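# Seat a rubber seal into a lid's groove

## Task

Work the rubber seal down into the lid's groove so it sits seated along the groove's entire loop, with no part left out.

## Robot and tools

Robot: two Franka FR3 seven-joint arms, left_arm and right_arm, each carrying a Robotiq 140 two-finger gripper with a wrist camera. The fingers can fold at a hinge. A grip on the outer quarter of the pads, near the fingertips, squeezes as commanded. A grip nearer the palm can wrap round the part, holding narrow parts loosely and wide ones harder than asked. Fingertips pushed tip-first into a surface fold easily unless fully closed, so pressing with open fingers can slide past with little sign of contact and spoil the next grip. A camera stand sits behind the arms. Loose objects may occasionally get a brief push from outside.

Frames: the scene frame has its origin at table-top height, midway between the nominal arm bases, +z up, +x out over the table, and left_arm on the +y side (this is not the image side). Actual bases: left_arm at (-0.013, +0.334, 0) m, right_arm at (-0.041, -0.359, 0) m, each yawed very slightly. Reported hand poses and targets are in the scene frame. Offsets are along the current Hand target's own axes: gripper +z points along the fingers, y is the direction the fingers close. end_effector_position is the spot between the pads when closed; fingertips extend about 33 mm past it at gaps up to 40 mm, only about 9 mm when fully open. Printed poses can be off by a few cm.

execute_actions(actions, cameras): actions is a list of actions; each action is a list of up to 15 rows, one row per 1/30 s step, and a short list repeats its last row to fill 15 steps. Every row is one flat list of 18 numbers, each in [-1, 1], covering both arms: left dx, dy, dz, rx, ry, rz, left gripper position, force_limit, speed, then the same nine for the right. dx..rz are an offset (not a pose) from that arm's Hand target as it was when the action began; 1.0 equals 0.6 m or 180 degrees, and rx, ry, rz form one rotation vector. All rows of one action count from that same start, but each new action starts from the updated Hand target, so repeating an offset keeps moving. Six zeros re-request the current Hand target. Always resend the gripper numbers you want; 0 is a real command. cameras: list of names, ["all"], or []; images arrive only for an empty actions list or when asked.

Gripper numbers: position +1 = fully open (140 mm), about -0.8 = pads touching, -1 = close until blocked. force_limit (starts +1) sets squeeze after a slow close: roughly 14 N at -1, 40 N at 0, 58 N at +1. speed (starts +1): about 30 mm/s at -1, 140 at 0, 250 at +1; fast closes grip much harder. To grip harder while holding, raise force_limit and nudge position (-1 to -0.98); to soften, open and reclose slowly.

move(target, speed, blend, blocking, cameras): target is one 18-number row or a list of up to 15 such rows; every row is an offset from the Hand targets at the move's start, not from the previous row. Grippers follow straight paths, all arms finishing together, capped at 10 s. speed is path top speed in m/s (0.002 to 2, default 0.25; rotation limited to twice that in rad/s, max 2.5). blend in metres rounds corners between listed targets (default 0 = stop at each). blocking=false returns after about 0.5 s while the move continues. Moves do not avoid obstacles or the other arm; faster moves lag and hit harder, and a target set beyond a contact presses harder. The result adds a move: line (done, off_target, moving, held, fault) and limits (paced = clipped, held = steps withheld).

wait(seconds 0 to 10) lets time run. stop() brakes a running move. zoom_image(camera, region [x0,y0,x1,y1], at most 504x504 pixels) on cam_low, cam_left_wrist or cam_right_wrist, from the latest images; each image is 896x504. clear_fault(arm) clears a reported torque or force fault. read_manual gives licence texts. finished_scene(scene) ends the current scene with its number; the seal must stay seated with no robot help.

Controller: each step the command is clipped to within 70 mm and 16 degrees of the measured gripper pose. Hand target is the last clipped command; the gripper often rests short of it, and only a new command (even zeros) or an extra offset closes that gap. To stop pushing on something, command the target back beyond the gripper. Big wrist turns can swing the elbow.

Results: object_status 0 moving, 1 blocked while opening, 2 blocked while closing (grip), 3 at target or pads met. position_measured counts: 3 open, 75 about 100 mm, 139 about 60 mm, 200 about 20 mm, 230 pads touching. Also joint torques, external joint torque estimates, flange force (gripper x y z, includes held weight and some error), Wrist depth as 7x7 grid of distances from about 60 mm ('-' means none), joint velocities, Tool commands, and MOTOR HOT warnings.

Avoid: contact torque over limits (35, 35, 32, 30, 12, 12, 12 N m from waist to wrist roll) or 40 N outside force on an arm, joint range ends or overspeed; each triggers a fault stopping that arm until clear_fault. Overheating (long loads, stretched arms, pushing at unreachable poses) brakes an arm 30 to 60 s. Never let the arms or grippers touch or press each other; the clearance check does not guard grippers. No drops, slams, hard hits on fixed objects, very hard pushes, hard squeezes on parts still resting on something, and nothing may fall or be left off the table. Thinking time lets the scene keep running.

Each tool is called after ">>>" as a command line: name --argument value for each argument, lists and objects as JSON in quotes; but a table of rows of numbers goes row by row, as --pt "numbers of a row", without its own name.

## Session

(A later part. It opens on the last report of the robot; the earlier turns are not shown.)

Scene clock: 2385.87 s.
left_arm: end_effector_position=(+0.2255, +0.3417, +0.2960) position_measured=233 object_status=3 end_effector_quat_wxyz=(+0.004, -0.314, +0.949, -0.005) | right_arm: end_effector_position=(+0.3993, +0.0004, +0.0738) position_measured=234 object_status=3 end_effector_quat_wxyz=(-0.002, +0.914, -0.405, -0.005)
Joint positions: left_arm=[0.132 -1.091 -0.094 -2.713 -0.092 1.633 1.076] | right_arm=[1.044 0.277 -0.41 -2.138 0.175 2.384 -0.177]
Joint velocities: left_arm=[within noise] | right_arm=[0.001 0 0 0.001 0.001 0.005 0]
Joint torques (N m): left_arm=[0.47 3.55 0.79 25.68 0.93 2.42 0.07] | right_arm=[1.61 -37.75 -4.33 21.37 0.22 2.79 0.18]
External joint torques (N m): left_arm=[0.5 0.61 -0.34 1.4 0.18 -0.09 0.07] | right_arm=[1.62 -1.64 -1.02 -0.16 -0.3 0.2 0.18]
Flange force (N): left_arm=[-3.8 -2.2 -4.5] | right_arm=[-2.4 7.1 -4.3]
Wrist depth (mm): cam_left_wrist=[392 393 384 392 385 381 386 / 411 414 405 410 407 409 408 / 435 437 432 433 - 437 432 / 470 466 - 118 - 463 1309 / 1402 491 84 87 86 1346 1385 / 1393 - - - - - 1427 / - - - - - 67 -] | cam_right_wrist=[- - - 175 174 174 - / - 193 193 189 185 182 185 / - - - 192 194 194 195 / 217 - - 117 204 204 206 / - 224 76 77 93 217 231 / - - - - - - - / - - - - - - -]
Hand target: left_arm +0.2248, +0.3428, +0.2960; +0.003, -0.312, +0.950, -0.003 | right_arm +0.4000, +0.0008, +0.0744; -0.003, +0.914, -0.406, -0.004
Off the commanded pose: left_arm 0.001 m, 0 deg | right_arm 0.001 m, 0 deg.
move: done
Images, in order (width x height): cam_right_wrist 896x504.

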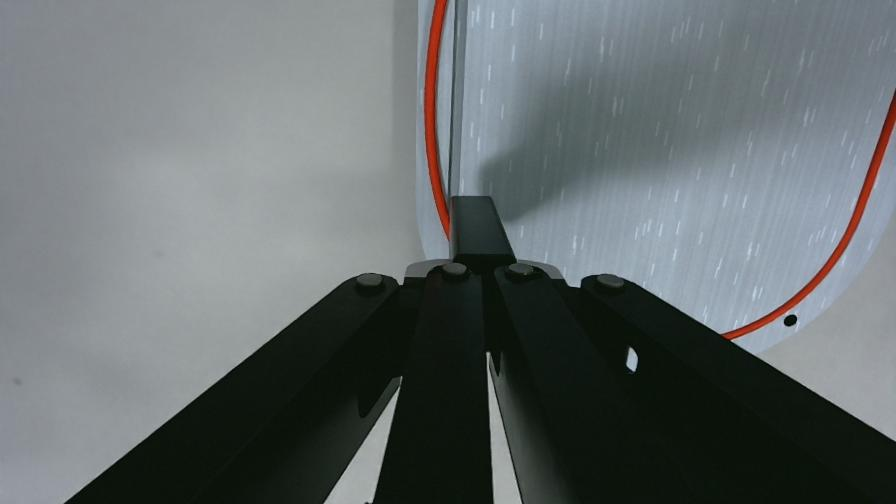

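>>> move --pt "0 0 0 0 0 0 -1 -0.5 0 -0.0757 0.061 0 0 0 -0.633 -1 -0.5 0" --speed '[0.5]' --cameras '["cam_right_wrist"]'

>>> zoom_image --camera "cam_right_wrist" --region '[250, 0, 500, 220]'

Scene clock: 2422.47 s.
left_arm: end_effector_position=(+0.2255, +0.3417, +0.2960) position_measured=233 object_status=3 end_effector_quat_wxyz=(+0.004, -0.314, +0.949, -0.005) | right_arm: end_effector_position=(+0.3430, +0.0103, +0.0756) position_measured=234 object_status=3 end_effector_quat_wxyz=(-0.004, +0.840, +0.543, +0.003)
Joint positions: left_arm=[0.132 -1.091 -0.094 -2.713 -0.092 1.633 1.076] | right_arm=[0.654 0.157 0.071 -2.28 -0.006 2.443 -1.951]
Joint velocities: left_arm=[within noise] | right_arm=[0.001 0 -0.001 -0.001 0 0 -0.004]
Joint torques (N m): left_arm=[0.43 3.54 0.86 25.81 0.94 2.44 0.13] | right_arm=[0.48 -34.58 0.45 21.81 1.05 2.43 -0.13]
External joint torques (N m): left_arm=[0.41 0.52 -0.3 1.61 0.18 -0.06 0.13] | right_arm=[0.44 -0.33 -0.1 0.62 0.45 -0.23 -0.12]
Flange force (N): left_arm=[-3.9 -2.1 -4.9] | right_arm=[1.4 0.5 -1.6]
Wrist depth (mm): cam_left_wrist=[382 386 387 389 389 379 382 / - 408 417 408 409 408 407 / 445 436 436 431 435 440 435 / 451 466 463 118 456 457 1309 / 1427 493 84 86 86 1385 1402 / 1527 - - - - - - / - - - - - 68 -] | cam_right_wrist=[- - - - 184 - - / - - - - 192 - - / - 213 214 195 198 - 209 / 222 216 - 112 - 208 - / - - 76 77 93 216 221 / - - - - - - - / - - - - - - -]
Hand target: left_arm +0.2248, +0.3428, +0.2960; +0.003, -0.312, +0.950, -0.003 | right_arm +0.3424, +0.0100, +0.0747; -0.005, +0.839, +0.544, +0.001
Off the commanded pose: left_arm 0.001 m, 0 deg | right_arm 0.001 m, 0 deg.
move: done; limits=paced
Images, in order (width x height): cam_right_wrist 896x504.

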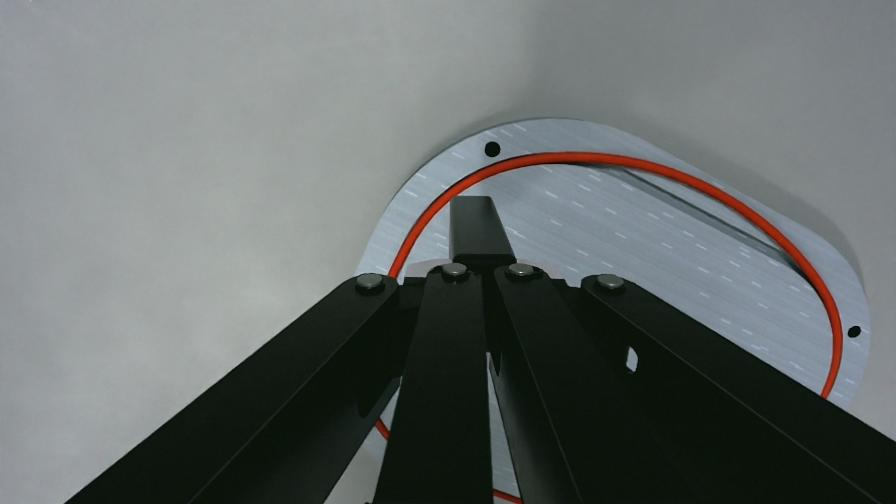

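Scaled by 2.016 from the camera's 896x504 image, which has a finer 1280x720 frame.

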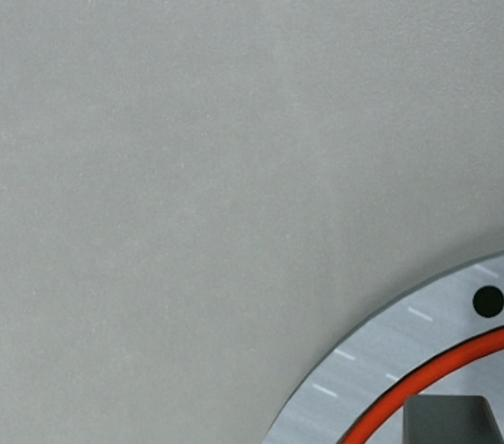

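>>> move --pt "0 0 0 0 0 0 -1 -0.5 0 0.0392 0.0275 0.0312 0 0 0 -1 -0.5 0" --speed '[0.1]' --cameras '["cam_right_wrist"]'

>>> zoom_image --camera "cam_right_wrist" --region '[380, 150, 580, 270]'

Scene clock: 2441.60 s.
left_arm: end_effector_position=(+0.2255, +0.3417, +0.2960) position_measured=233 object_status=3 end_effector_quat_wxyz=(+0.004, -0.314, +0.949, -0.005) | right_arm: end_effector_position=(+0.3653, +0.0251, +0.0564) position_measured=234 object_status=3 end_effector_quat_wxyz=(-0.005, +0.840, +0.542, -0.001)
Joint positions: left_arm=[0.132 -1.091 -0.094 -2.713 -0.092 1.633 1.076] | right_arm=[0.65 0.262 0.066 -2.185 -0.01 2.447 -1.958]
Joint velocities: left_arm=[within noise] | right_arm=[0 0 -0.001 0 0.001 0.001 -0.004]
Joint torques (N m): left_arm=[0.44 3.55 0.8 25.67 0.92 2.42 0.07] | right_arm=[0.61 -37.95 0.16 21.92 0.08 2.73 -0.26]
External joint torques (N m): left_arm=[0.46 0.53 -0.32 1.45 0.17 -0.09 0.07] | right_arm=[0.78 -0.51 -0.5 0.94 -0.5 0.1 -0.26]
Flange force (N): left_arm=[-3.7 -2.1 -4.6] | right_arm=[2.2 0.6 -0.9]
Wrist depth (mm): cam_left_wrist=[374 387 386 384 388 379 392 / 415 417 410 412 409 410 404 / 435 430 436 425 435 434 432 / 456 457 463 112 464 462 1354 / 1418 502 84 87 86 1369 1385 / 1471 - - - - - 1288 / - - - - - 67 -] | cam_right_wrist=[- - - - - - - / - - - 179 - - - / - - - - 183 - - / - - - 117 184 - - / 211 - 76 77 93 194 195 / - - - - - - - / - - - - - - -]
Hand target: left_arm +0.2248, +0.3428, +0.2960; +0.003, -0.312, +0.950, -0.003 | right_arm +0.3670, +0.0249, +0.0560; -0.005, +0.839, +0.544, +0.001
Off the commanded pose: left_arm 0.001 m, 0 deg | right_arm 0.002 m, 0 deg.
move: done
Images, in order (width x height): cam_right_wrist 896x504.

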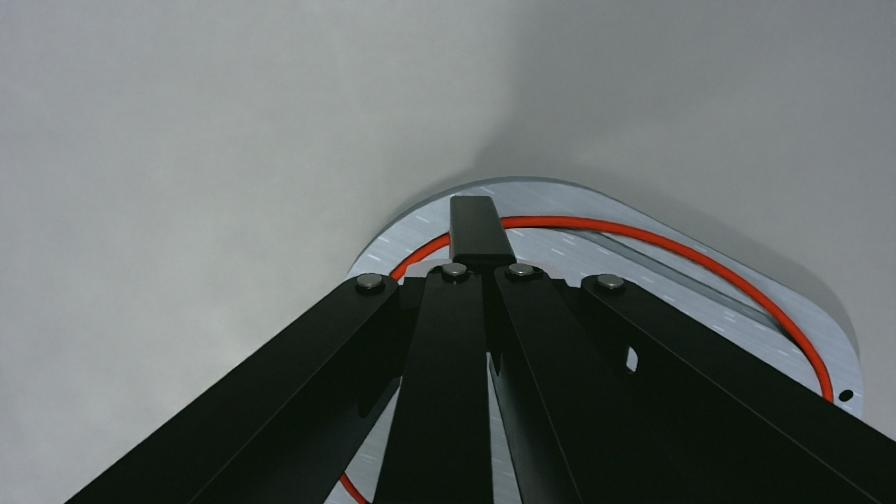

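Scaled by 2.520 from the camera's 896x504 image, which has a finer 1280x720 frame.

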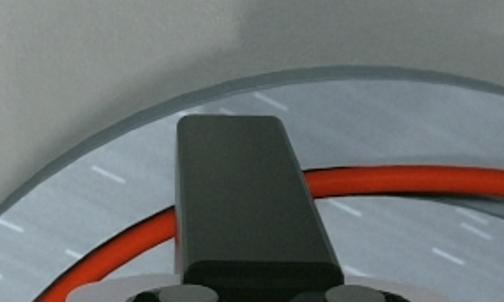

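>>> move --pt "0 0 0 0 0 0 -1 -0.5 0 0.0077 0.0403 0 0 0 0 -1 -0.5 0" --pt "0 0 0 0 0 0 -1 -0.5 0 0.0077 0.0403 0.0205 0 0 0 -1 -0.5 0" --pt "0 0 0 0 0 0 -1 -0.5 0 0.0127 0.0385 0.0205 0 0 0 -1 -0.5 0" --pt "0 0 0 0 0 0 -1 -0.5 0 0.0127 0.0385 0.0242 0 0 0 -1 -0.5 0" --pt "0 0 0 0 0 0 -1 -0.5 0 0.0127 0.0385 0 0 0 0 -1 -0.5 0" --pt "0 0 0 0 0 0 -1 -0.5 0 0 0 0 0 0 0 -1 -0.5 0" --pt "0 0 0 0 0 0 -1 -0.5 0 0 0 0.0205 0 0 0 -1 -0.5 0" --pt "0 0 0 0 0 0 -1 -0.5 0 0.005 -0.0018 0.0205 0 0 0 -1 -0.5 0" --pt "0 0 0 0 0 0 -1 -0.5 0 0.005 -0.0018 0.0242 0 0 0 -1 -0.5 0" --pt "0 0 0 0 0 0 -1 -0.5 0 0.005 -0.0018 0 0 0 0 -1 -0.5 0" --pt "0 0 0 0 0 0 -1 -0.5 0 -0.0222 -0.0347 0 0 0 0 -1 -0.5 0" --pt "0 0 0 0 0 0 -1 -0.5 0 -0.0222 -0.0347 0.0205 0 0 0 -1 -0.5 0" --pt "0 0 0 0 0 0 -1 -0.5 0 -0.0172 -0.0365 0.0205 0 0 0 -1 -0.5 0" --pt "0 0 0 0 0 0 -1 -0.5 0 -0.0172 -0.0365 0.0242 0 0 0 -1 -0.5 0" --speed '[0.1,0.03,0.02,0.02,0.06,0.1,0.03,0.02,0.02,0.06,0.1,0.03,0.02,0.02]'

>>> move --pt "0 0 0 0 0 0 -1 -0.5 0 -0.02 -0.01 -0.06 0 0 0 -1 -0.5 0" --speed '[0.08]' --cameras '["cam_right_wrist"]'

>>> zoom_image --camera "cam_right_wrist" --region '[380, 100, 640, 270]'

Scene clock: 2475.93 s.
left_arm: end_effector_position=(+0.2255, +0.3417, +0.2960) position_measured=233 object_status=3 end_effector_quat_wxyz=(+0.004, -0.314, +0.949, -0.005) | right_arm: end_effector_position=(+0.3452, +0.0211, +0.0495) position_measured=234 object_status=3 end_effector_quat_wxyz=(-0.004, +0.840, +0.543, +0.001)
Joint positions: left_arm=[0.132 -1.091 -0.094 -2.713 -0.092 1.633 1.076] | right_arm=[0.671 0.233 0.065 -2.252 -0.012 2.487 -1.936]
Joint torques (N m): left_arm=[0.42 3.6 0.81 25.71 0.94 2.42 0.12] | right_arm=[3.37 -27.22 2 19.9 0.42 5.29 0.17]
External joint torques (N m): left_arm=[0.45 0.72 -0.33 1.42 0.18 -0.09 0.12] | right_arm=[3.36 8.81 1.28 -0.56 -0.14 2.65 0.17]
Flange force (N): left_arm=[-4.3 -2.4 -4.6] | right_arm=[16.8 1.0 24.4]
Wrist depth (mm): cam_left_wrist=[383 387 390 387 392 386 394 / 409 405 409 412 407 411 414 / 430 - 436 436 430 420 439 / 469 469 466 118 457 465 1324 / 1324 - 84 86 86 1362 1377 / 1393 - - - - - - / - - - - - 68 -] | cam_right_wrist=[- - 164 - - - - / - 174 - - - 173 - / - 182 183 172 167 172 - / - - 187 122 174 178 - / - - 76 77 93 184 186 / - - - - - - - / - - - - - - -]
Hand target: left_arm +0.2248, +0.3428, +0.2960; +0.003, -0.312, +0.950, -0.003 | right_arm +0.3427, +0.0246, +0.0416; -0.005, +0.839, +0.544, +0.001
Off the commanded pose: left_arm 0.001 m, 0 deg | right_arm 0.009 m, 0 deg.
move: off_target (right_arm)

Scene clock: 2477.03 s.
left_arm: end_effector_position=(+0.2255, +0.3417, +0.2960) position_measured=233 object_status=3 end_effector_quat_wxyz=(+0.004, -0.314, +0.949, -0.005) | right_arm: end_effector_position=(+0.3341, +0.0161, +0.0775) position_measured=234 object_status=3 end_effector_quat_wxyz=(-0.005, +0.839, +0.544, +0.002)
Joint positions: left_arm=[0.132 -1.091 -0.094 -2.713 -0.092 1.633 1.076] | right_arm=[0.672 0.148 0.072 -2.286 -0.004 2.44 -1.936]
Joint velocities: left_arm=[within noise] | right_arm=[0 0.001 0 0.002 0 -0.005 0.001]
Joint torques (N m): left_arm=[0.46 3.55 0.78 25.73 0.93 2.42 0.04] | right_arm=[1.08 -35.64 0.29 20.9 1.06 2.45 -0.07]
External joint torques (N m): left_arm=[0.45 0.57 -0.41 1.43 0.17 -0.1 0.04] | right_arm=[1.12 -1.75 -0.15 -0.25 0.47 -0.2 -0.07]
Flange force (N): left_arm=[-3.6 -2.4 -4.5] | right_arm=[-4.4 -2.7 -3.8]
Wrist depth (mm): cam_left_wrist=[378 387 382 387 384 384 386 / 410 411 412 402 409 412 408 / 436 434 432 431 440 433 438 / 462 462 469 118 457 466 1288 / 1369 487 84 86 86 467 1410 / 1527 - - - - - 1309 / - - - - - 67 -] | cam_right_wrist=[191 191 - - - - - / - - - - 193 - - / - - - 200 198 209 - / - - - 117 208 - - / - - 76 77 93 - - / - - - - - - - / - - - - - - -]
Hand target: left_arm +0.2248, +0.3428, +0.2960; +0.003, -0.312, +0.950, -0.003 | right_arm +0.3325, +0.0157, +0.0776; -0.005, +0.839, +0.544, +0.001
Off the commanded pose: left_arm 0.001 m, 0 deg | right_arm 0.002 m, 0 deg.
move: done
Images, in order (width x height): cam_right_wrist 896x504.

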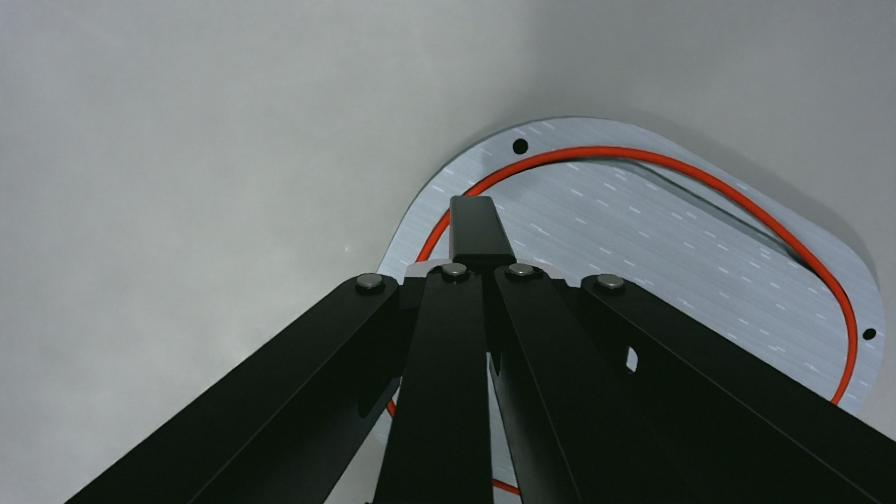

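Scaled by 1.938 from the camera's 896x504 image, which has a finer 1280x720 frame.

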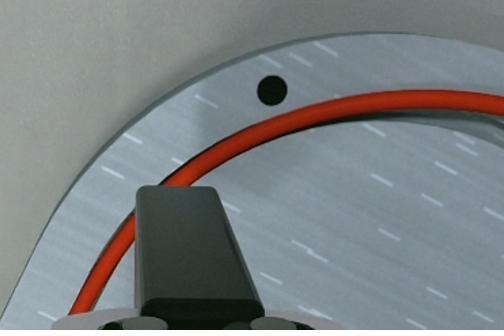

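>>> move --pt "0 0 0 0 0 0 -1 -0.5 0 0.0258 0.1103 0.03 0 0 0.633 -1 -0.5 0" --speed '[0.5]' --cameras '["cam_right_wrist"]'

>>> zoom_image --camera "cam_right_wrist" --region '[370, 0, 570, 240]'

Scene clock: 2508.73 s.
left_arm: end_effector_position=(+0.2255, +0.3417, +0.2960) position_measured=233 object_status=3 end_effector_quat_wxyz=(+0.004, -0.314, +0.949, -0.005) | right_arm: end_effector_position=(+0.3998, +0.0033, +0.0599) position_measured=234 object_status=3 end_effector_quat_wxyz=(-0.005, +0.915, -0.404, -0.003)
Joint positions: left_arm=[0.132 -1.091 -0.094 -2.713 -0.092 1.633 1.076] | right_arm=[1.116 0.315 -0.477 -2.142 0.231 2.416 -0.215]
Joint velocities: left_arm=[within noise] | right_arm=[0.001 0 -0.001 0 0 0 0.006]
Joint torques (N m): left_arm=[0.43 3.61 0.78 25.73 0.94 2.42 0.1] | right_arm=[1.67 -36.46 -5.45 21.77 0.62 2.39 0.21]
External joint torques (N m): left_arm=[0.44 0.69 -0.39 1.47 0.19 -0.09 0.11] | right_arm=[1.55 -0.52 -1.17 0.66 0.12 -0.22 0.21]
Flange force (N): left_arm=[-4.2 -2.5 -4.7] | right_arm=[-2.0 0.5 -3.5]
Wrist depth (mm): cam_left_wrist=[382 385 385 387 386 387 388 / 412 405 412 409 408 407 409 / 436 427 432 432 432 435 432 / 461 - 460 118 459 461 1316 / 1354 491 84 87 86 478 1418 / 1471 - - - - - 1489 / - - - - - 67 -] | cam_right_wrist=[- - - 162 161 161 - / - - - 171 171 172 172 / - - - 184 180 180 179 / - - - 112 190 188 190 / - - 76 77 93 200 199 / - - - - - - - / - - - - - - -]
Hand target: left_arm +0.2248, +0.3428, +0.2960; +0.003, -0.312, +0.950, -0.003 | right_arm +0.3991, +0.0031, +0.0592; -0.003, +0.914, -0.406, -0.004
Off the commanded pose: left_arm 0.001 m, 0 deg | right_arm 0.001 m, 0 deg.
move: done; limits=paced
Images, in order (width x height): cam_right_wrist 896x504.

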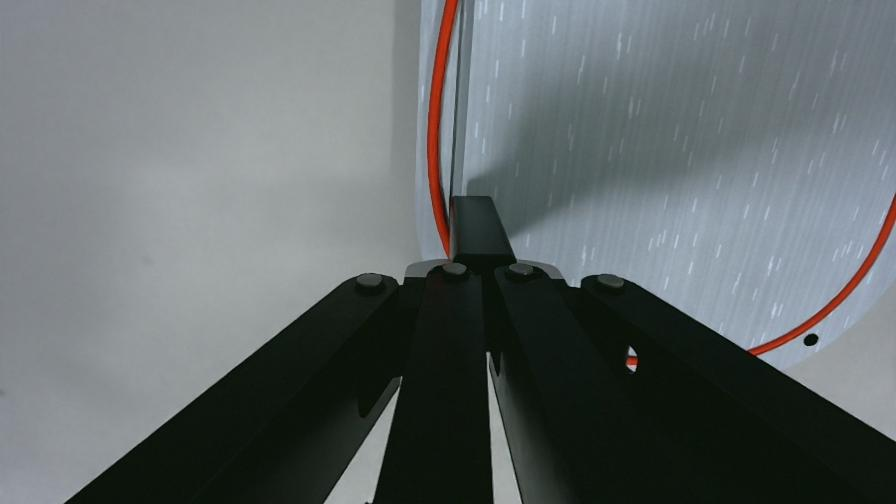

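Scaled by 2.100 from the camera's 896x504 image, which has a finer 1280x720 frame.

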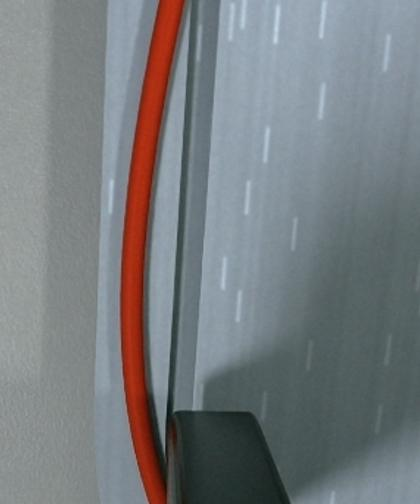

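>>> move --pt "0 0 0 0 0 0 -1 -0.5 0 -0.0373 -0.0058 0.0053 0 0 0 -1 -0.5 0" --pt "0 0 0 0 0 0 -1 -0.5 0 -0.0373 -0.0058 0.0253 0 0 0 -1 -0.5 0" --pt "0 0 0 0 0 0 -1 -0.5 0 -0.0373 0.0013 0.0253 0 0 0 -1 -0.5 0" --pt "0 0 0 0 0 0 -1 -0.5 0 -0.0373 0.0013 0.0303 0 0 0 -1 -0.5 0" --pt "0 0 0 0 0 0 -1 -0.5 0 -0.0373 0.0013 0.0053 0 0 0 -1 -0.5 0" --pt "0 0 0 0 0 0 -1 -0.5 0 -0.0083 -0.0117 0.0053 0 0 0 -1 -0.5 0" --pt "0 0 0 0 0 0 -1 -0.5 0 -0.0083 -0.0117 0.0253 0 0 0 -1 -0.5 0" --pt "0 0 0 0 0 0 -1 -0.5 0 -0.0083 -0.0025 0.0253 0 0 0 -1 -0.5 0" --pt "0 0 0 0 0 0 -1 -0.5 0 -0.0083 -0.0025 0.0303 0 0 0 -1 -0.5 0" --speed '[0.1,0.03,0.02,0.02,0.06,0.1,0.03,0.02,0.02]' --cameras '["cam_right_wrist"]'

>>> zoom_image --camera "cam_right_wrist" --region '[370, 0, 570, 240]'

Scene clock: 2562.07 s.
left_arm: end_effector_position=(+0.2255, +0.3417, +0.2960) position_measured=233 object_status=3 end_effector_quat_wxyz=(+0.004, -0.314, +0.949, -0.005) | right_arm: end_effector_position=(+0.4025, +0.0149, +0.0523) position_measured=234 object_status=3 end_effector_quat_wxyz=(-0.014, +0.913, -0.408, -0.001)
Joint positions: left_arm=[0.132 -1.091 -0.094 -2.713 -0.092 1.633 1.076] | right_arm=[1.106 0.341 -0.454 -2.131 0.254 2.449 -0.21]
Joint velocities: left_arm=[within noise] | right_arm=[-0.001 0 -0.001 -0.001 0.001 0.003 -0.001]
Joint torques (N m): left_arm=[0.43 3.52 0.81 25.76 0.93 2.43 0.07] | right_arm=[0.24 -30.09 -4.06 15.93 0.65 2.22 -0.33]
External joint torques (N m): left_arm=[0.4 0.49 -0.39 1.57 0.16 -0.07 0.07] | right_arm=[0.18 6.83 0.43 -5.06 0.16 -0.44 -0.32]
Flange force (N): left_arm=[-3.6 -2.3 -4.8] | right_arm=[0.8 1.1 14.5]
Wrist depth (mm): cam_left_wrist=[387 387 386 384 389 382 386 / 410 414 405 410 409 405 410 / 434 434 439 435 436 438 435 / 464 466 462 117 456 470 1302 / 1462 490 84 86 86 491 1402 / 1480 - - - - - 1453 / - - - - - 67 -] | cam_right_wrist=[170 - 164 157 154 - 152 / - - - 162 162 163 159 / 190 190 - - 172 169 169 / - - 196 110 180 183 179 / - 211 76 77 93 - 195 / - - - - - - 215 / - - - - - - -]
Hand target: left_arm +0.2248, +0.3428, +0.2960; +0.003, -0.312, +0.950, -0.003 | right_arm +0.3968, +0.0079, +0.0410; -0.003, +0.914, -0.406, -0.004
Off the commanded pose: left_arm 0.001 m, 0 deg | right_arm 0.014 m, 1 deg.
move: off_target (right_arm)
Images, in order (width x height): cam_right_wrist 896x504.

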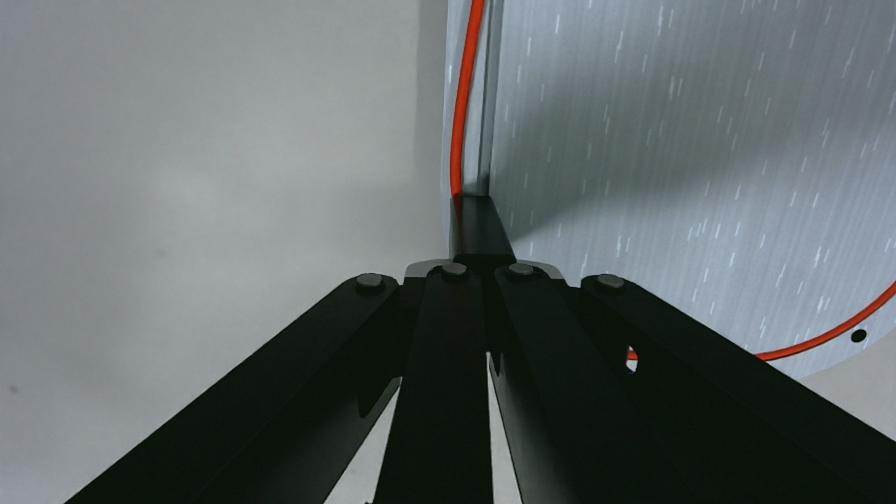

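Scaled by 2.100 from the camera's 896x504 image, which has a finer 1280x720 frame.

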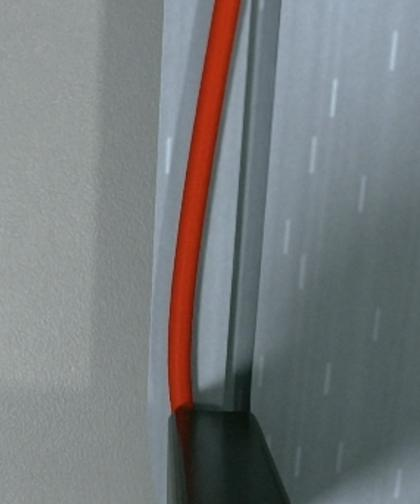

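>>> move --pt "0 0 0 0 0 0 -1 -0.5 0 -0.0023 -0.0148 -0.052 0 0 0 -1 -0.5 0" --pt "0 0 0 0 0 0 -1 -0.5 0 0.2727 0.4635 -0.3483 0 0 0.2333 -1 -0.5 0" --pt "0 0 0 0 0 0 -1 -0.5 0 0.1252 -0.032 -0.065 0 0 0 -1 -0.5 0" --speed '[0.06,0.4,0.4]' --cameras '["cam_right_wrist"]'

Scene clock: 2611.50 s.
left_arm: end_effector_position=(+0.2255, +0.3417, +0.2960) position_measured=233 object_status=3 end_effector_quat_wxyz=(+0.004, -0.314, +0.949, -0.005) | right_arm: end_effector_position=(+0.4620, -0.0348, +0.0800) position_measured=234 object_status=3 end_effector_quat_wxyz=(-0.005, +0.912, -0.409, -0.003)
Joint positions: left_arm=[0.132 -1.091 -0.094 -2.713 -0.092 1.633 1.076] | right_arm=[0.861 0.335 -0.345 -2.027 0.17 2.341 -0.272]
Joint velocities: left_arm=[within noise] | right_arm=[0.001 0 0 0.001 -0.002 0.001 -0.006]
Joint torques (N m): left_arm=[0.46 3.6 0.81 25.73 0.93 2.41 0.05] | right_arm=[0.48 -40.13 -3.64 22.78 0.45 2.4 -0.21]
External joint torques (N m): left_arm=[0.48 0.69 -0.34 1.4 0.17 -0.11 0.05] | right_arm=[0.43 -0.97 -0.29 0.74 -0.1 -0.2 -0.21]
Flange force (N): left_arm=[-4.0 -2.4 -4.6] | right_arm=[0.0 -0.3 -2.6]
Wrist depth (mm): cam_left_wrist=[378 395 387 387 386 389 392 / 409 414 402 413 412 407 411 / 437 436 - 437 433 435 426 / 469 463 466 112 459 463 1302 / 1410 490 84 86 86 1427 1410 / 1462 - - - - - - / - - - - - 67 -] | cam_right_wrist=[- - 188 - 179 180 179 / - - 207 191 189 189 189 / - 210 208 - 198 199 197 / - - 222 110 212 212 - / - - 76 77 93 - 224 / - - - - - - - / - - - - - - -]
Hand target: left_arm +0.2248, +0.3428, +0.2960; +0.003, -0.312, +0.950, -0.003 | right_arm +0.4616, -0.0354, +0.0794; -0.003, +0.914, -0.406, -0.004
Off the commanded pose: left_arm 0.001 m, 0 deg | right_arm 0.001 m, 0 deg.
move: done; limits=paced
Images, in order (width x height): cam_right_wrist 896x504.

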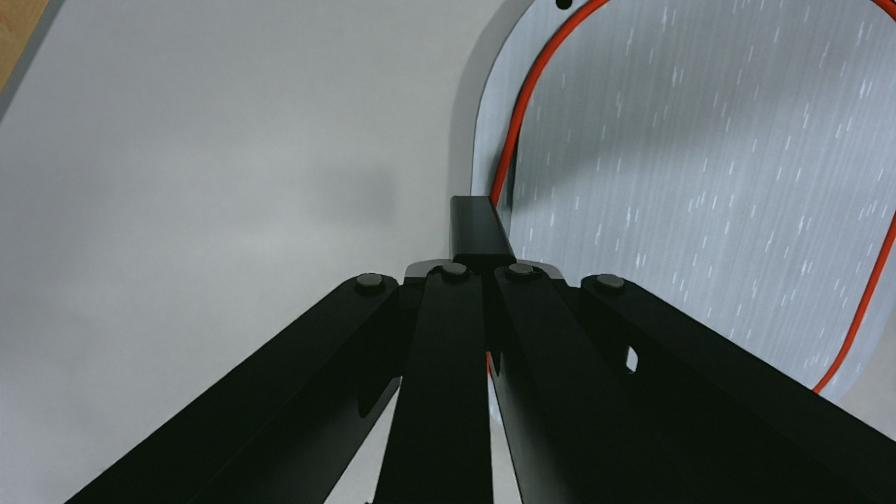

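>>> move --pt "0 0 0 0 0 0 -1 -0.5 0 0.03 -0.0008 0.0223 -0.1222 0 0 -1 -0.5 0" --pt "0 0 0 0 0 0 -1 -0.5 0 0.03 -0.0008 0.0565 -0.1222 0 0 -1 -0.5 0" --pt "0 0 0 0 0 0 -1 -0.5 0 0.03 0.0208 0.0565 -0.1222 0 0 -1 -0.5 0" --pt "0 0 0 0 0 0 -1 -0.5 0 0.03 0.0308 0.0607 -0.1222 0 0 -1 -0.5 0" --pt "0 0 0 0 0 0 -1 -0.5 0 0.03 0.0192 0.0523 -0.1222 0 0 -1 -0.5 0" --pt "0 0 0 0 0 0 -1 -0.5 0 0.03 0.0142 0.0223 -0.1222 0 0 -1 -0.5 0" --pt "0 0 0 0 0 0 -1 -0.5 0 0.03 0.0308 0.0223 0 0 0 -1 -0.5 0" --speed '[0.25,0.03,0.02,0.015,0.03,0.06,0.25]' --cameras '["cam_right_wrist"]'

>>> zoom_image --camera "cam_right_wrist" --region '[400, 0, 640, 240]'

Scene clock: 2642.27 s.
left_arm: end_effector_position=(+0.2255, +0.3417, +0.2960) position_measured=233 object_status=3 end_effector_quat_wxyz=(+0.004, -0.314, +0.949, -0.005) | right_arm: end_effector_position=(+0.4592, -0.0615, +0.0652) position_measured=234 object_status=3 end_effector_quat_wxyz=(-0.001, +0.913, -0.408, -0.004)
Joint positions: left_arm=[0.132 -1.091 -0.094 -2.713 -0.092 1.633 1.076] | right_arm=[0.841 0.324 -0.355 -2.088 0.173 2.383 -0.314]
Joint velocities: left_arm=[within noise] | right_arm=[0 0 -0.001 -0.002 0 0.004 -0.004]
Joint torques (N m): left_arm=[0.52 3.59 0.77 25.73 0.93 2.43 0.11] | right_arm=[0.52 -40.07 -3.68 21.35 1 2.65 -0.23]
External joint torques (N m): left_arm=[0.5 0.73 -0.43 1.34 0.17 -0.09 0.11] | right_arm=[0.45 -1.72 -0.36 -0.25 0.47 0.05 -0.23]
Flange force (N): left_arm=[-4.1 -2.5 -4.4] | right_arm=[-1.1 5.4 -2.6]
Wrist depth (mm): cam_left_wrist=[388 386 387 385 386 386 388 / 409 415 405 406 407 408 411 / 436 431 431 437 436 432 432 / 469 464 463 113 457 460 1295 / 1453 495 84 86 86 1385 - / 1480 - - - - - 1547 / - - - - - 68 -] | cam_right_wrist=[- - - - 167 169 168 / - - 188 183 175 176 175 / - - - 186 187 185 185 / - 212 - 112 194 197 197 / - - 76 77 93 207 210 / - - - - - - - / - - - - - - -]
Hand target: left_arm +0.2248, +0.3428, +0.2960; +0.003, -0.312, +0.950, -0.003 | right_arm +0.4598, -0.0610, +0.0658; -0.003, +0.914, -0.406, -0.004
Off the commanded pose: left_arm 0.001 m, 0 deg | right_arm 0.001 m, 0 deg.
move: done
Images, in order (width x height): cam_right_wrist 896x504.

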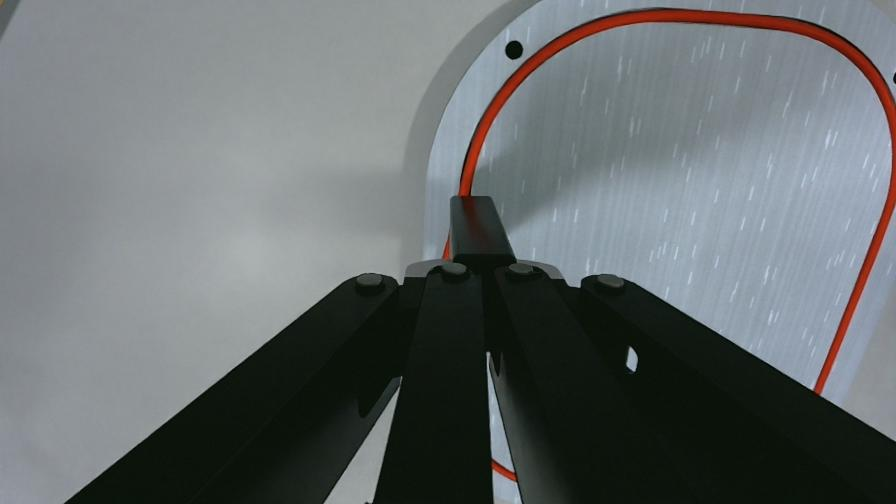

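Scaled by 2.100 from the camera's 896x504 image, which has a finer 1280x720 frame.

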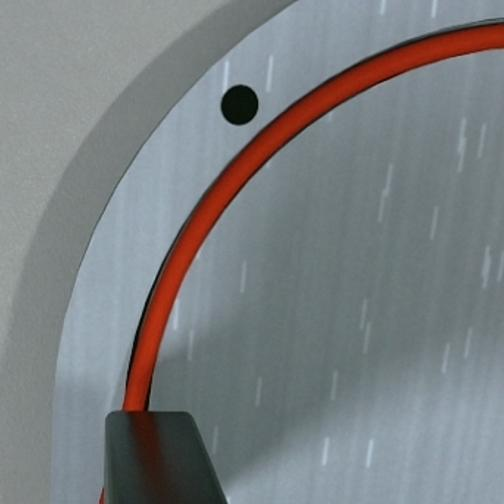

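>>> move --pt "0 0 0 0 0 0 -1 -0.5 0 0.02 0.0017 0.0163 0 0 0 -1 -0.5 0" --pt "0 0 0 0 0 0 -1 -0.5 0 0.02 0.0017 0.0408 0 0 0 -1 -0.5 0" --pt "0 0 0 0 0 0 -1 -0.5 0 0.02 0.0017 0 0 0 0 -1 -0.5 0" --pt "0 0 0 0 0 0 -1 -0.5 0 -0.0267 -0.0358 0 -0.1222 0 0 -1 -0.5 0" --pt "0 0 0 0 0 0 -1 -0.5 0 -0.0267 -0.0358 0.0338 -0.1222 0 0 -1 -0.5 0" --pt "0 0 0 0 0 0 -1 -0.5 0 -0.0267 -0.0142 0.0338 -0.1222 0 0 -1 -0.5 0" --pt "0 0 0 0 0 0 -1 -0.5 0 -0.0267 -0.0042 0.038 -0.1222 0 0 -1 -0.5 0" --pt "0 0 0 0 0 0 -1 -0.5 0 -0.0267 -0.0175 0.0297 -0.1222 0 0 -1 -0.5 0" --pt "0 0 0 0 0 0 -1 -0.5 0 -0.0267 -0.0175 0 -0.1222 0 0 -1 -0.5 0" --speed '[0.06,0.03,0.06,0.25,0.03,0.02,0.015,0.03,0.06]'

>>> move --pt "0 0 0 0 0 0 -1 -0.5 0 -0.03 0.0266 -0.0038 0.1222 0 0 -1 -0.5 0" --speed '[0.25]' --cameras '["cam_right_wrist"]'

>>> zoom_image --camera "cam_right_wrist" --region '[400, 0, 640, 240]'

Scene clock: 2681.40 s.
left_arm: end_effector_position=(+0.2255, +0.3417, +0.2960) position_measured=233 object_status=3 end_effector_quat_wxyz=(+0.004, -0.314, +0.949, -0.005) | right_arm: end_effector_position=(+0.4572, -0.0412, +0.0651) position_measured=234 object_status=3 end_effector_quat_wxyz=(+0.170, +0.898, -0.398, -0.082)
Joint positions: left_arm=[0.132 -1.091 -0.094 -2.713 -0.092 1.633 1.076] | right_arm=[0.815 0.687 -0.341 -1.485 0.158 1.76 -0.249]
Joint velocities: left_arm=[within noise] | right_arm=[0 0.001 0 0.001 0.001 -0.003 0]
Joint torques (N m): left_arm=[0.43 3.54 0.85 25.75 0.96 2.43 -0.01] | right_arm=[1.35 -51.12 -6.82 22.57 -0.03 1.28 0.08]
External joint torques (N m): left_arm=[0.47 0.62 -0.27 1.39 0.21 -0.09 -0.01] | right_arm=[1.39 -1.45 -0.73 0.17 -0.51 -0.22 0.04]
Flange force (N): left_arm=[-3.9 -2.2 -4.5] | right_arm=[-2.0 5.8 -0.8]
Wrist depth (mm): cam_left_wrist=[381 388 386 386 382 387 388 / 408 409 410 407 417 409 408 / 433 436 431 436 435 439 432 / 478 471 469 124 456 468 1222 / 1377 492 84 87 86 486 1427 / 1471 - - - - - - / - - - - - 67 -] | cam_right_wrist=[- - 161 - 183 206 - / 144 153 - 177 191 220 - / - 157 - 187 - 241 - / - - - 112 103 258 322 / - - 76 77 93 275 - / 170 - - - - - - / - - - - - - -]
Hand target: left_arm +0.2248, +0.3428, +0.2960; +0.003, -0.312, +0.950, -0.003 | right_arm +0.4569, -0.0420, +0.0660; +0.171, +0.897, -0.398, -0.081
Off the commanded pose: left_arm 0.001 m, 0 deg | right_arm 0.001 m, 0 deg.
move: done

Scene clock: 2683.20 s.
left_arm: end_effector_position=(+0.2255, +0.3417, +0.2960) position_measured=233 object_status=3 end_effector_quat_wxyz=(+0.004, -0.314, +0.949, -0.005) | right_arm: end_effector_position=(+0.4343, -0.0391, +0.0736) position_measured=234 object_status=3 end_effector_quat_wxyz=(-0.001, +0.913, -0.408, -0.004)
Joint positions: left_arm=[0.132 -1.091 -0.094 -2.713 -0.092 1.633 1.076] | right_arm=[0.91 0.285 -0.366 -2.12 0.158 2.379 -0.249]
Joint velocities: left_arm=[within noise] | right_arm=[0 -0.001 0 0.001 -0.001 0.004 0.001]
Joint torques (N m): left_arm=[0.46 3.63 0.81 25.71 0.95 2.42 0.07] | right_arm=[1.07 -38.72 -3.28 21.44 0.92 2.74 -0.18]
External joint torques (N m): left_arm=[0.45 0.72 -0.32 1.42 0.2 -0.09 0.07] | right_arm=[1.1 -1.78 -0.22 -0.13 0.4 0.15 -0.18]
Flange force (N): left_arm=[-4.2 -2.4 -4.6] | right_arm=[-1.7 5.5 -2.8]
Wrist depth (mm): cam_left_wrist=[388 388 385 389 386 379 389 / 409 414 407 410 409 415 410 / 438 438 438 439 434 429 429 / 474 467 464 123 456 454 1324 / 1435 495 84 87 86 1362 1362 / 1471 - - - - - 1489 / - - - - - 68 -] | cam_right_wrist=[- - 185 174 174 172 178 / - - 192 182 185 - 186 / - 206 - 194 195 197 194 / - - - 112 199 207 207 / - - 76 77 93 - 223 / - - - - - - - / - - - - - - -]
Hand target: left_arm +0.2248, +0.3428, +0.2960; +0.003, -0.312, +0.950, -0.003 | right_arm +0.4345, -0.0381, +0.0742; -0.003, +0.914, -0.406, -0.004
Off the commanded pose: left_arm 0.001 m, 0 deg | right_arm 0.001 m, 0 deg.
move: done
Images, in order (width x height): cam_right_wrist 896x504.

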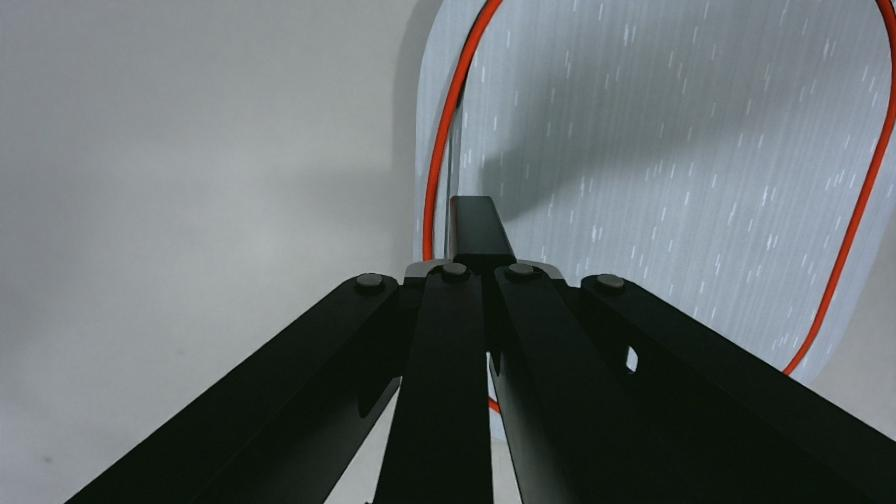

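Scaled by 2.100 from the camera's 896x504 image, which has a finer 1280x720 frame.

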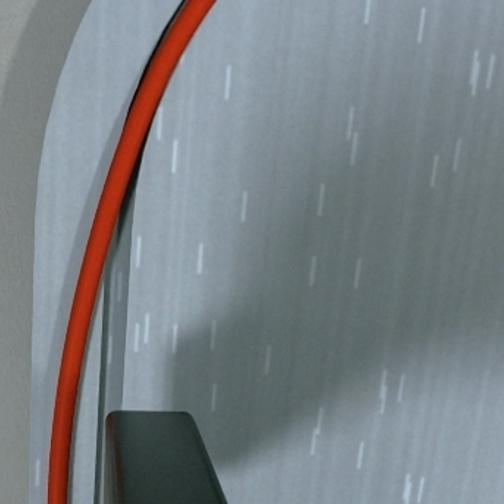

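>>> move --pt "0 0 0 0 0 0 -1 -0.5 0 0.075 -0.0367 0.0137 -0.1222 0 0 -1 -0.5 0" --pt "0 0 0 0 0 0 -1 -0.5 0 0.075 -0.0367 0.0478 -0.1222 0 0 -1 -0.5 0" --pt "0 0 0 0 0 0 -1 -0.5 0 0.075 -0.0183 0.0478 -0.1222 0 0 -1 -0.5 0" --pt "0 0 0 0 0 0 -1 -0.5 0 0.075 -0.0083 0.052 -0.1222 0 0 -1 -0.5 0" --pt "0 0 0 0 0 0 -1 -0.5 0 0.075 -0.0217 0.0437 -0.1222 0 0 -1 -0.5 0" --pt "0 0 0 0 0 0 -1 -0.5 0 0.075 -0.025 0.0137 -0.1222 0 0 -1 -0.5 0" --pt "0 0 0 0 0 0 -1 -0.5 0 0.05 -0.0367 0.0137 -0.1222 0 0 -1 -0.5 0" --pt "0 0 0 0 0 0 -1 -0.5 0 0.05 -0.0367 0.0478 -0.1222 0 0 -1 -0.5 0" --pt "0 0 0 0 0 0 -1 -0.5 0 0.05 -0.0183 0.0478 -0.1222 0 0 -1 -0.5 0" --pt "0 0 0 0 0 0 -1 -0.5 0 0.05 -0.0083 0.052 -0.1222 0 0 -1 -0.5 0" --speed '[0.25,0.03,0.02,0.015,0.03,0.06,0.1,0.03,0.02,0.015]' --cameras '["cam_right_wrist"]'

Scene clock: 2722.30 s.
left_arm: end_effector_position=(+0.2255, +0.3417, +0.2960) position_measured=233 object_status=3 end_effector_quat_wxyz=(+0.004, -0.314, +0.949, -0.005) | right_arm: end_effector_position=(+0.4608, -0.0521, +0.0529) position_measured=234 object_status=3 end_effector_quat_wxyz=(+0.165, +0.899, -0.399, -0.080)
Joint positions: left_arm=[0.132 -1.091 -0.094 -2.713 -0.092 1.633 1.076] | right_arm=[0.8 0.682 -0.337 -1.525 0.155 1.806 -0.265]
Joint torques (N m): left_arm=[0.48 3.62 0.86 25.71 0.94 2.41 0.08] | right_arm=[0.74 -42.61 -6.15 16.49 0.08 2.63 -0.03]
External joint torques (N m): left_arm=[0.48 0.63 -0.33 1.43 0.18 -0.1 0.08] | right_arm=[0.68 6.44 -0.19 -5.56 -0.39 1.12 -0.07]
Flange force (N): left_arm=[-3.9 -2.3 -4.6] | right_arm=[-1.7 8.1 16.9]
Wrist depth (mm): cam_left_wrist=[382 382 386 381 383 395 388 / 410 420 405 406 412 409 412 / 440 436 436 429 436 422 432 / 472 465 462 112 442 - 1288 / 1402 490 84 86 86 1377 1377 / 1471 - - - - - 1462 / - - - - - 68 -] | cam_right_wrist=[- - - - 169 185 - / 135 - 158 160 172 203 251 / - 150 166 174 194 218 - / - 157 174 117 - 244 - / - - 76 77 93 249 - / - - - - - - - / - - - - - - -]
Hand target: left_arm +0.2248, +0.3428, +0.2960; +0.003, -0.312, +0.950, -0.003 | right_arm +0.4582, -0.0568, +0.0427; +0.171, +0.897, -0.398, -0.081
Off the commanded pose: left_arm 0.001 m, 0 deg | right_arm 0.011 m, 1 deg.
move: off_target (right_arm)
Images, in order (width x height): cam_right_wrist 896x504.

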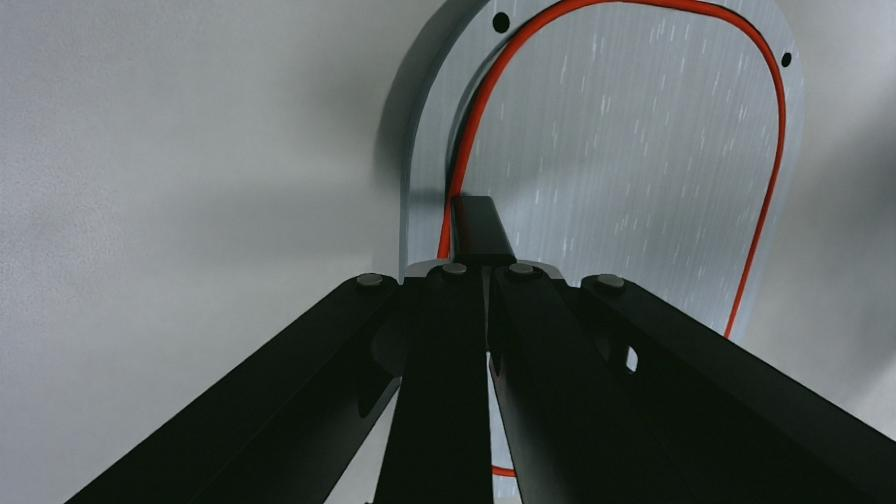

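>>> move --pt "0 0 0 0 0 0 -1 -0.5 0 0.002 -0.006 -0.018 0 0 0 -1 -0.5 0" --pt "0 0 0 0 0 0 -1 -0.5 0 0.002 0.006 -0.048 0 0 0 -1 -0.5 0" --pt "0 0 0 0 0 0 -1 -0.5 0 -0.04 0.025 -0.085 0.1222 0 0 -1 -0.5 0" --speed '[0.03,0.05,0.25]' --cameras '["cam_right_wrist"]'

>>> zoom_image --camera "cam_right_wrist" --region '[390, 0, 650, 240]'

Scene clock: 2739.20 s.
left_arm: end_effector_position=(+0.2255, +0.3417, +0.2960) position_measured=233 object_status=3 end_effector_quat_wxyz=(+0.004, -0.314, +0.949, -0.005) | right_arm: end_effector_position=(+0.4455, -0.0362, +0.0952) position_measured=234 object_status=3 end_effector_quat_wxyz=(-0.002, +0.914, -0.405, -0.005)
Joint positions: left_arm=[0.132 -1.091 -0.094 -2.713 -0.092 1.633 1.076] | right_arm=[0.901 0.277 -0.37 -2.067 0.15 2.318 -0.257]
Joint velocities: left_arm=[within noise] | right_arm=[0 0 0 0.001 0 0.004 0.001]
Joint torques (N m): left_arm=[0.42 3.57 0.84 25.75 0.95 2.42 0.07] | right_arm=[1.57 -39.13 -3.95 22.1 0.27 2.75 0.2]
External joint torques (N m): left_arm=[0.43 0.62 -0.29 1.46 0.2 -0.09 0.08] | right_arm=[1.59 -1.67 -0.92 -0.25 -0.29 0.15 0.2]
Flange force (N): left_arm=[-4.0 -2.2 -4.7] | right_arm=[-3.1 7.1 -3.5]
Wrist depth (mm): cam_left_wrist=[375 390 387 385 387 380 386 / 411 414 400 409 406 409 412 / 438 434 435 434 434 433 438 / 470 464 465 118 456 464 1295 / 1462 497 84 87 86 1339 1393 / 1480 - - - - - - / - - - - - 67 -] | cam_right_wrist=[207 - - - 196 191 193 / - - - 210 204 208 205 / - - 224 220 215 217 214 / - - 236 112 223 230 229 / - - 76 77 93 240 240 / - - - - - - - / - - - - - - -]
Hand target: left_arm +0.2248, +0.3428, +0.2960; +0.003, -0.312, +0.950, -0.003 | right_arm +0.4462, -0.0359, +0.0959; -0.003, +0.914, -0.406, -0.004
Off the commanded pose: left_arm 0.001 m, 0 deg | right_arm 0.001 m, 0 deg.
move: done
Images, in order (width x height): cam_right_wrist 896x504.

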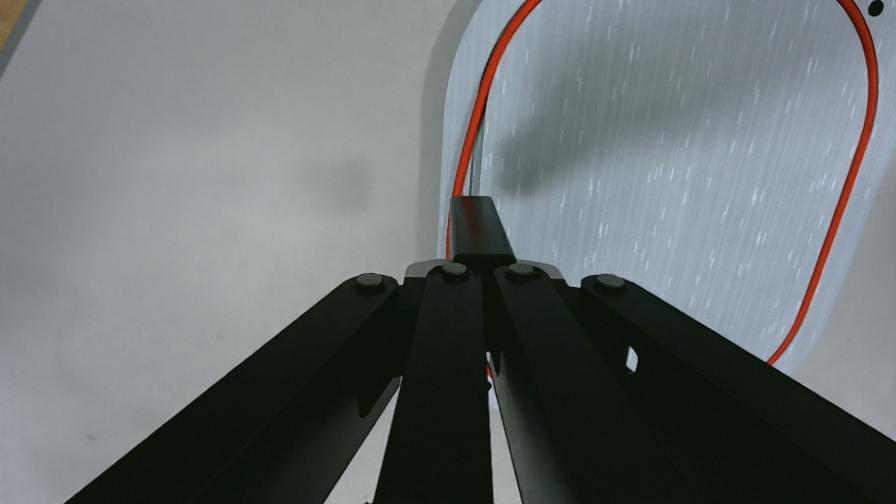

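Scaled by 1.938 from the camera's 896x504 image, which has a finer 1280x720 frame.

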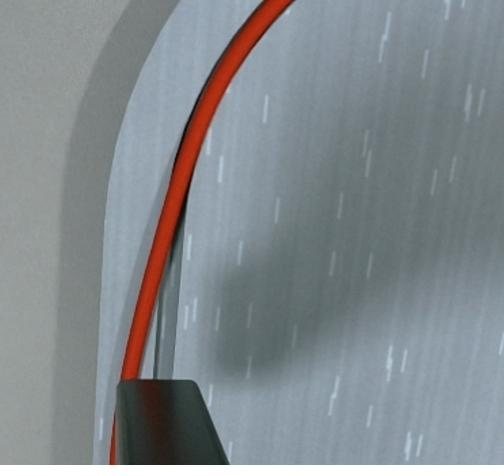

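>>> move --pt "0 0 0 0 0 0 -1 -0.5 0 -0.084 -0.0022 0.035 0 0 0 -0.443 -0.5 0.5" --pt "0 0 0 0 0 0 -1 -0.5 0 -0.084 -0.0022 0.0793 0 0 0 -0.443 -0.5 0.5" --pt "0 0 0 0 0 0 -1 -0.5 0 -0.084 -0.0022 0.0793 0 0 0 -1 -0.5 -1" --pt "0 0 0 0 0 0 -1 -0.5 0 -0.084 -0.0022 0.0593 0 0 0 -1 -0.5 -1" --speed '[0.15,0.04,0.03,0.04]' --cameras '["cam_right_wrist"]'

Scene clock: 2774.67 s.
left_arm: end_effector_position=(+0.2255, +0.3417, +0.2960) position_measured=233 object_status=3 end_effector_quat_wxyz=(+0.004, -0.314, +0.949, -0.005) | right_arm: end_effector_position=(+0.4132, +0.0027, +0.0594) position_measured=226 object_status=2 end_effector_quat_wxyz=(-0.004, +0.914, -0.405, -0.004)
Joint positions: left_arm=[0.132 -1.091 -0.094 -2.713 -0.092 1.633 1.076] | right_arm=[0.964 0.326 -0.34 -2.102 0.176 2.406 -0.187]
Joint velocities: left_arm=[within noise] | right_arm=[0 -0.001 -0.002 0.001 -0.002 -0.004 0.002]
Joint torques (N m): left_arm=[0.46 3.6 0.85 25.8 0.94 2.43 0.03] | right_arm=[1.66 -40.28 -4.56 21.94 0.02 2.48 0.22]
External joint torques (N m): left_arm=[0.48 0.55 -0.28 1.61 0.18 -0.07 0.04] | right_arm=[1.62 -2.08 -1.36 0.64 -0.49 -0.12 0.22]
Flange force (N): left_arm=[-4.0 -2.2 -5.0] | right_arm=[-2.4 4.5 -6.3]
Wrist depth (mm): cam_left_wrist=[384 389 401 384 384 385 386 / 407 409 406 418 411 405 407 / 435 441 436 436 435 437 433 / 463 462 463 123 464 457 1316 / 1508 491 84 86 86 487 1385 / 1508 - - - - - - / - - - - - 68 -] | cam_right_wrist=[- - - - 163 161 160 / - - 181 - 169 171 169 / - - - - 180 179 - / - - - 113 187 - - / - - 76 - 93 - 204 / - - - - - - - / - - - - - - -]
Hand target: left_arm +0.2248, +0.3428, +0.2960; +0.003, -0.312, +0.950, -0.003 | right_arm +0.4133, +0.0027, +0.0608; -0.003, +0.914, -0.406, -0.004
Off the commanded pose: left_arm 0.001 m, 0 deg | right_arm 0.001 m, 0 deg.
move: done
Images, in order (width x height): cam_right_wrist 896x504.

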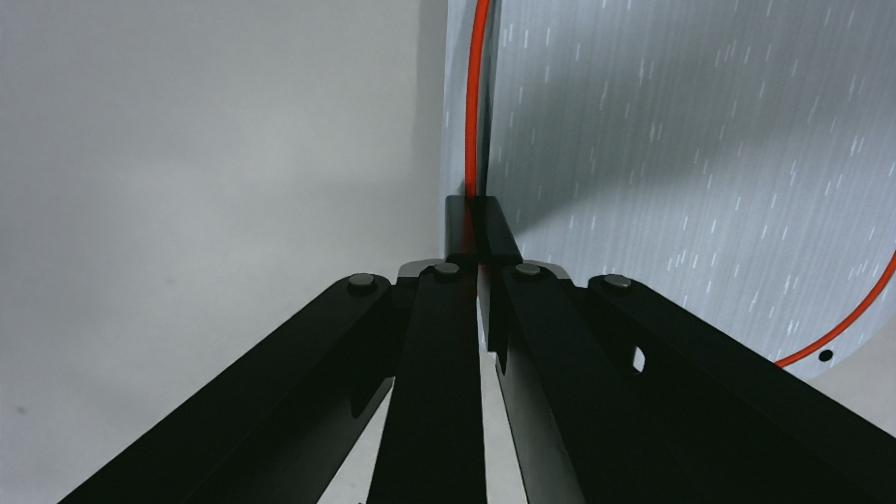

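>>> move --pt "0 0 0 0 0 0 -1 -0.5 0 0 0 -0.0333 0 0 0 -1 -0.5 -1" --pt "0 0 0 0 0 0 -1 -0.5 0 0.0175 0.0805 -0.0333 0 0 0 -1 -0.5 -1" --speed '[0.05,0.06]' --cameras '["cam_right_wrist"]'

Scene clock: 2793.80 s.
left_arm: end_effector_position=(+0.2255, +0.3417, +0.2960) position_measured=233 object_status=3 end_effector_quat_wxyz=(+0.004, -0.314, +0.949, -0.005) | right_arm: end_effector_position=(+0.3840, -0.0381, +0.0797) position_measured=226 object_status=2 end_effector_quat_wxyz=(-0.002, +0.914, -0.405, -0.005)
Joint positions: left_arm=[0.132 -1.091 -0.094 -2.713 -0.092 1.633 1.076] | right_arm=[0.982 0.165 -0.379 -2.267 0.108 2.416 -0.17]
Joint velocities: left_arm=[within noise] | right_arm=[-0.001 0.001 0 0 0 0.003 0.001]
Joint torques (N m): left_arm=[0.45 3.55 0.87 25.74 0.95 2.43 0.09] | right_arm=[1.7 -34.73 -2.56 21.06 -0.06 2.65 0.3]
External joint torques (N m): left_arm=[0.46 0.6 -0.26 1.43 0.2 -0.08 0.09] | right_arm=[1.6 -1.99 -0.9 -0.2 -0.55 0.07 0.3]
Flange force (N): left_arm=[-4.0 -2.0 -4.6] | right_arm=[-2.8 7.8 -5.4]
Wrist depth (mm): cam_left_wrist=[388 388 387 381 387 387 387 / 411 403 410 404 407 410 407 / 434 433 - 435 434 445 1267 / 467 464 464 113 458 458 1295 / 1369 489 84 86 86 1377 1418 / 1489 - - - - - 1427 / - - - - - 68 -] | cam_right_wrist=[- - - 182 180 180 182 / - - 190 190 192 193 189 / - - - 201 199 - - / - - - 123 210 - 226 / - - 76 - 93 - 232 / - - - - - - - / - - - - - - -]
Hand target: left_arm +0.2248, +0.3428, +0.2960; +0.003, -0.312, +0.950, -0.003 | right_arm +0.3845, -0.0376, +0.0805; -0.003, +0.914, -0.406, -0.004
Off the commanded pose: left_arm 0.001 m, 0 deg | right_arm 0.001 m, 0 deg.
move: done
Images, in order (width x height): cam_right_wrist 896x504.

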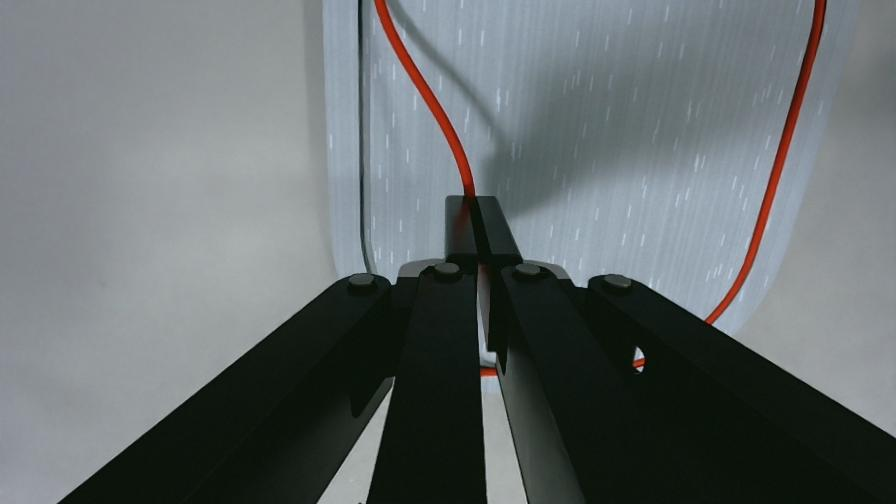

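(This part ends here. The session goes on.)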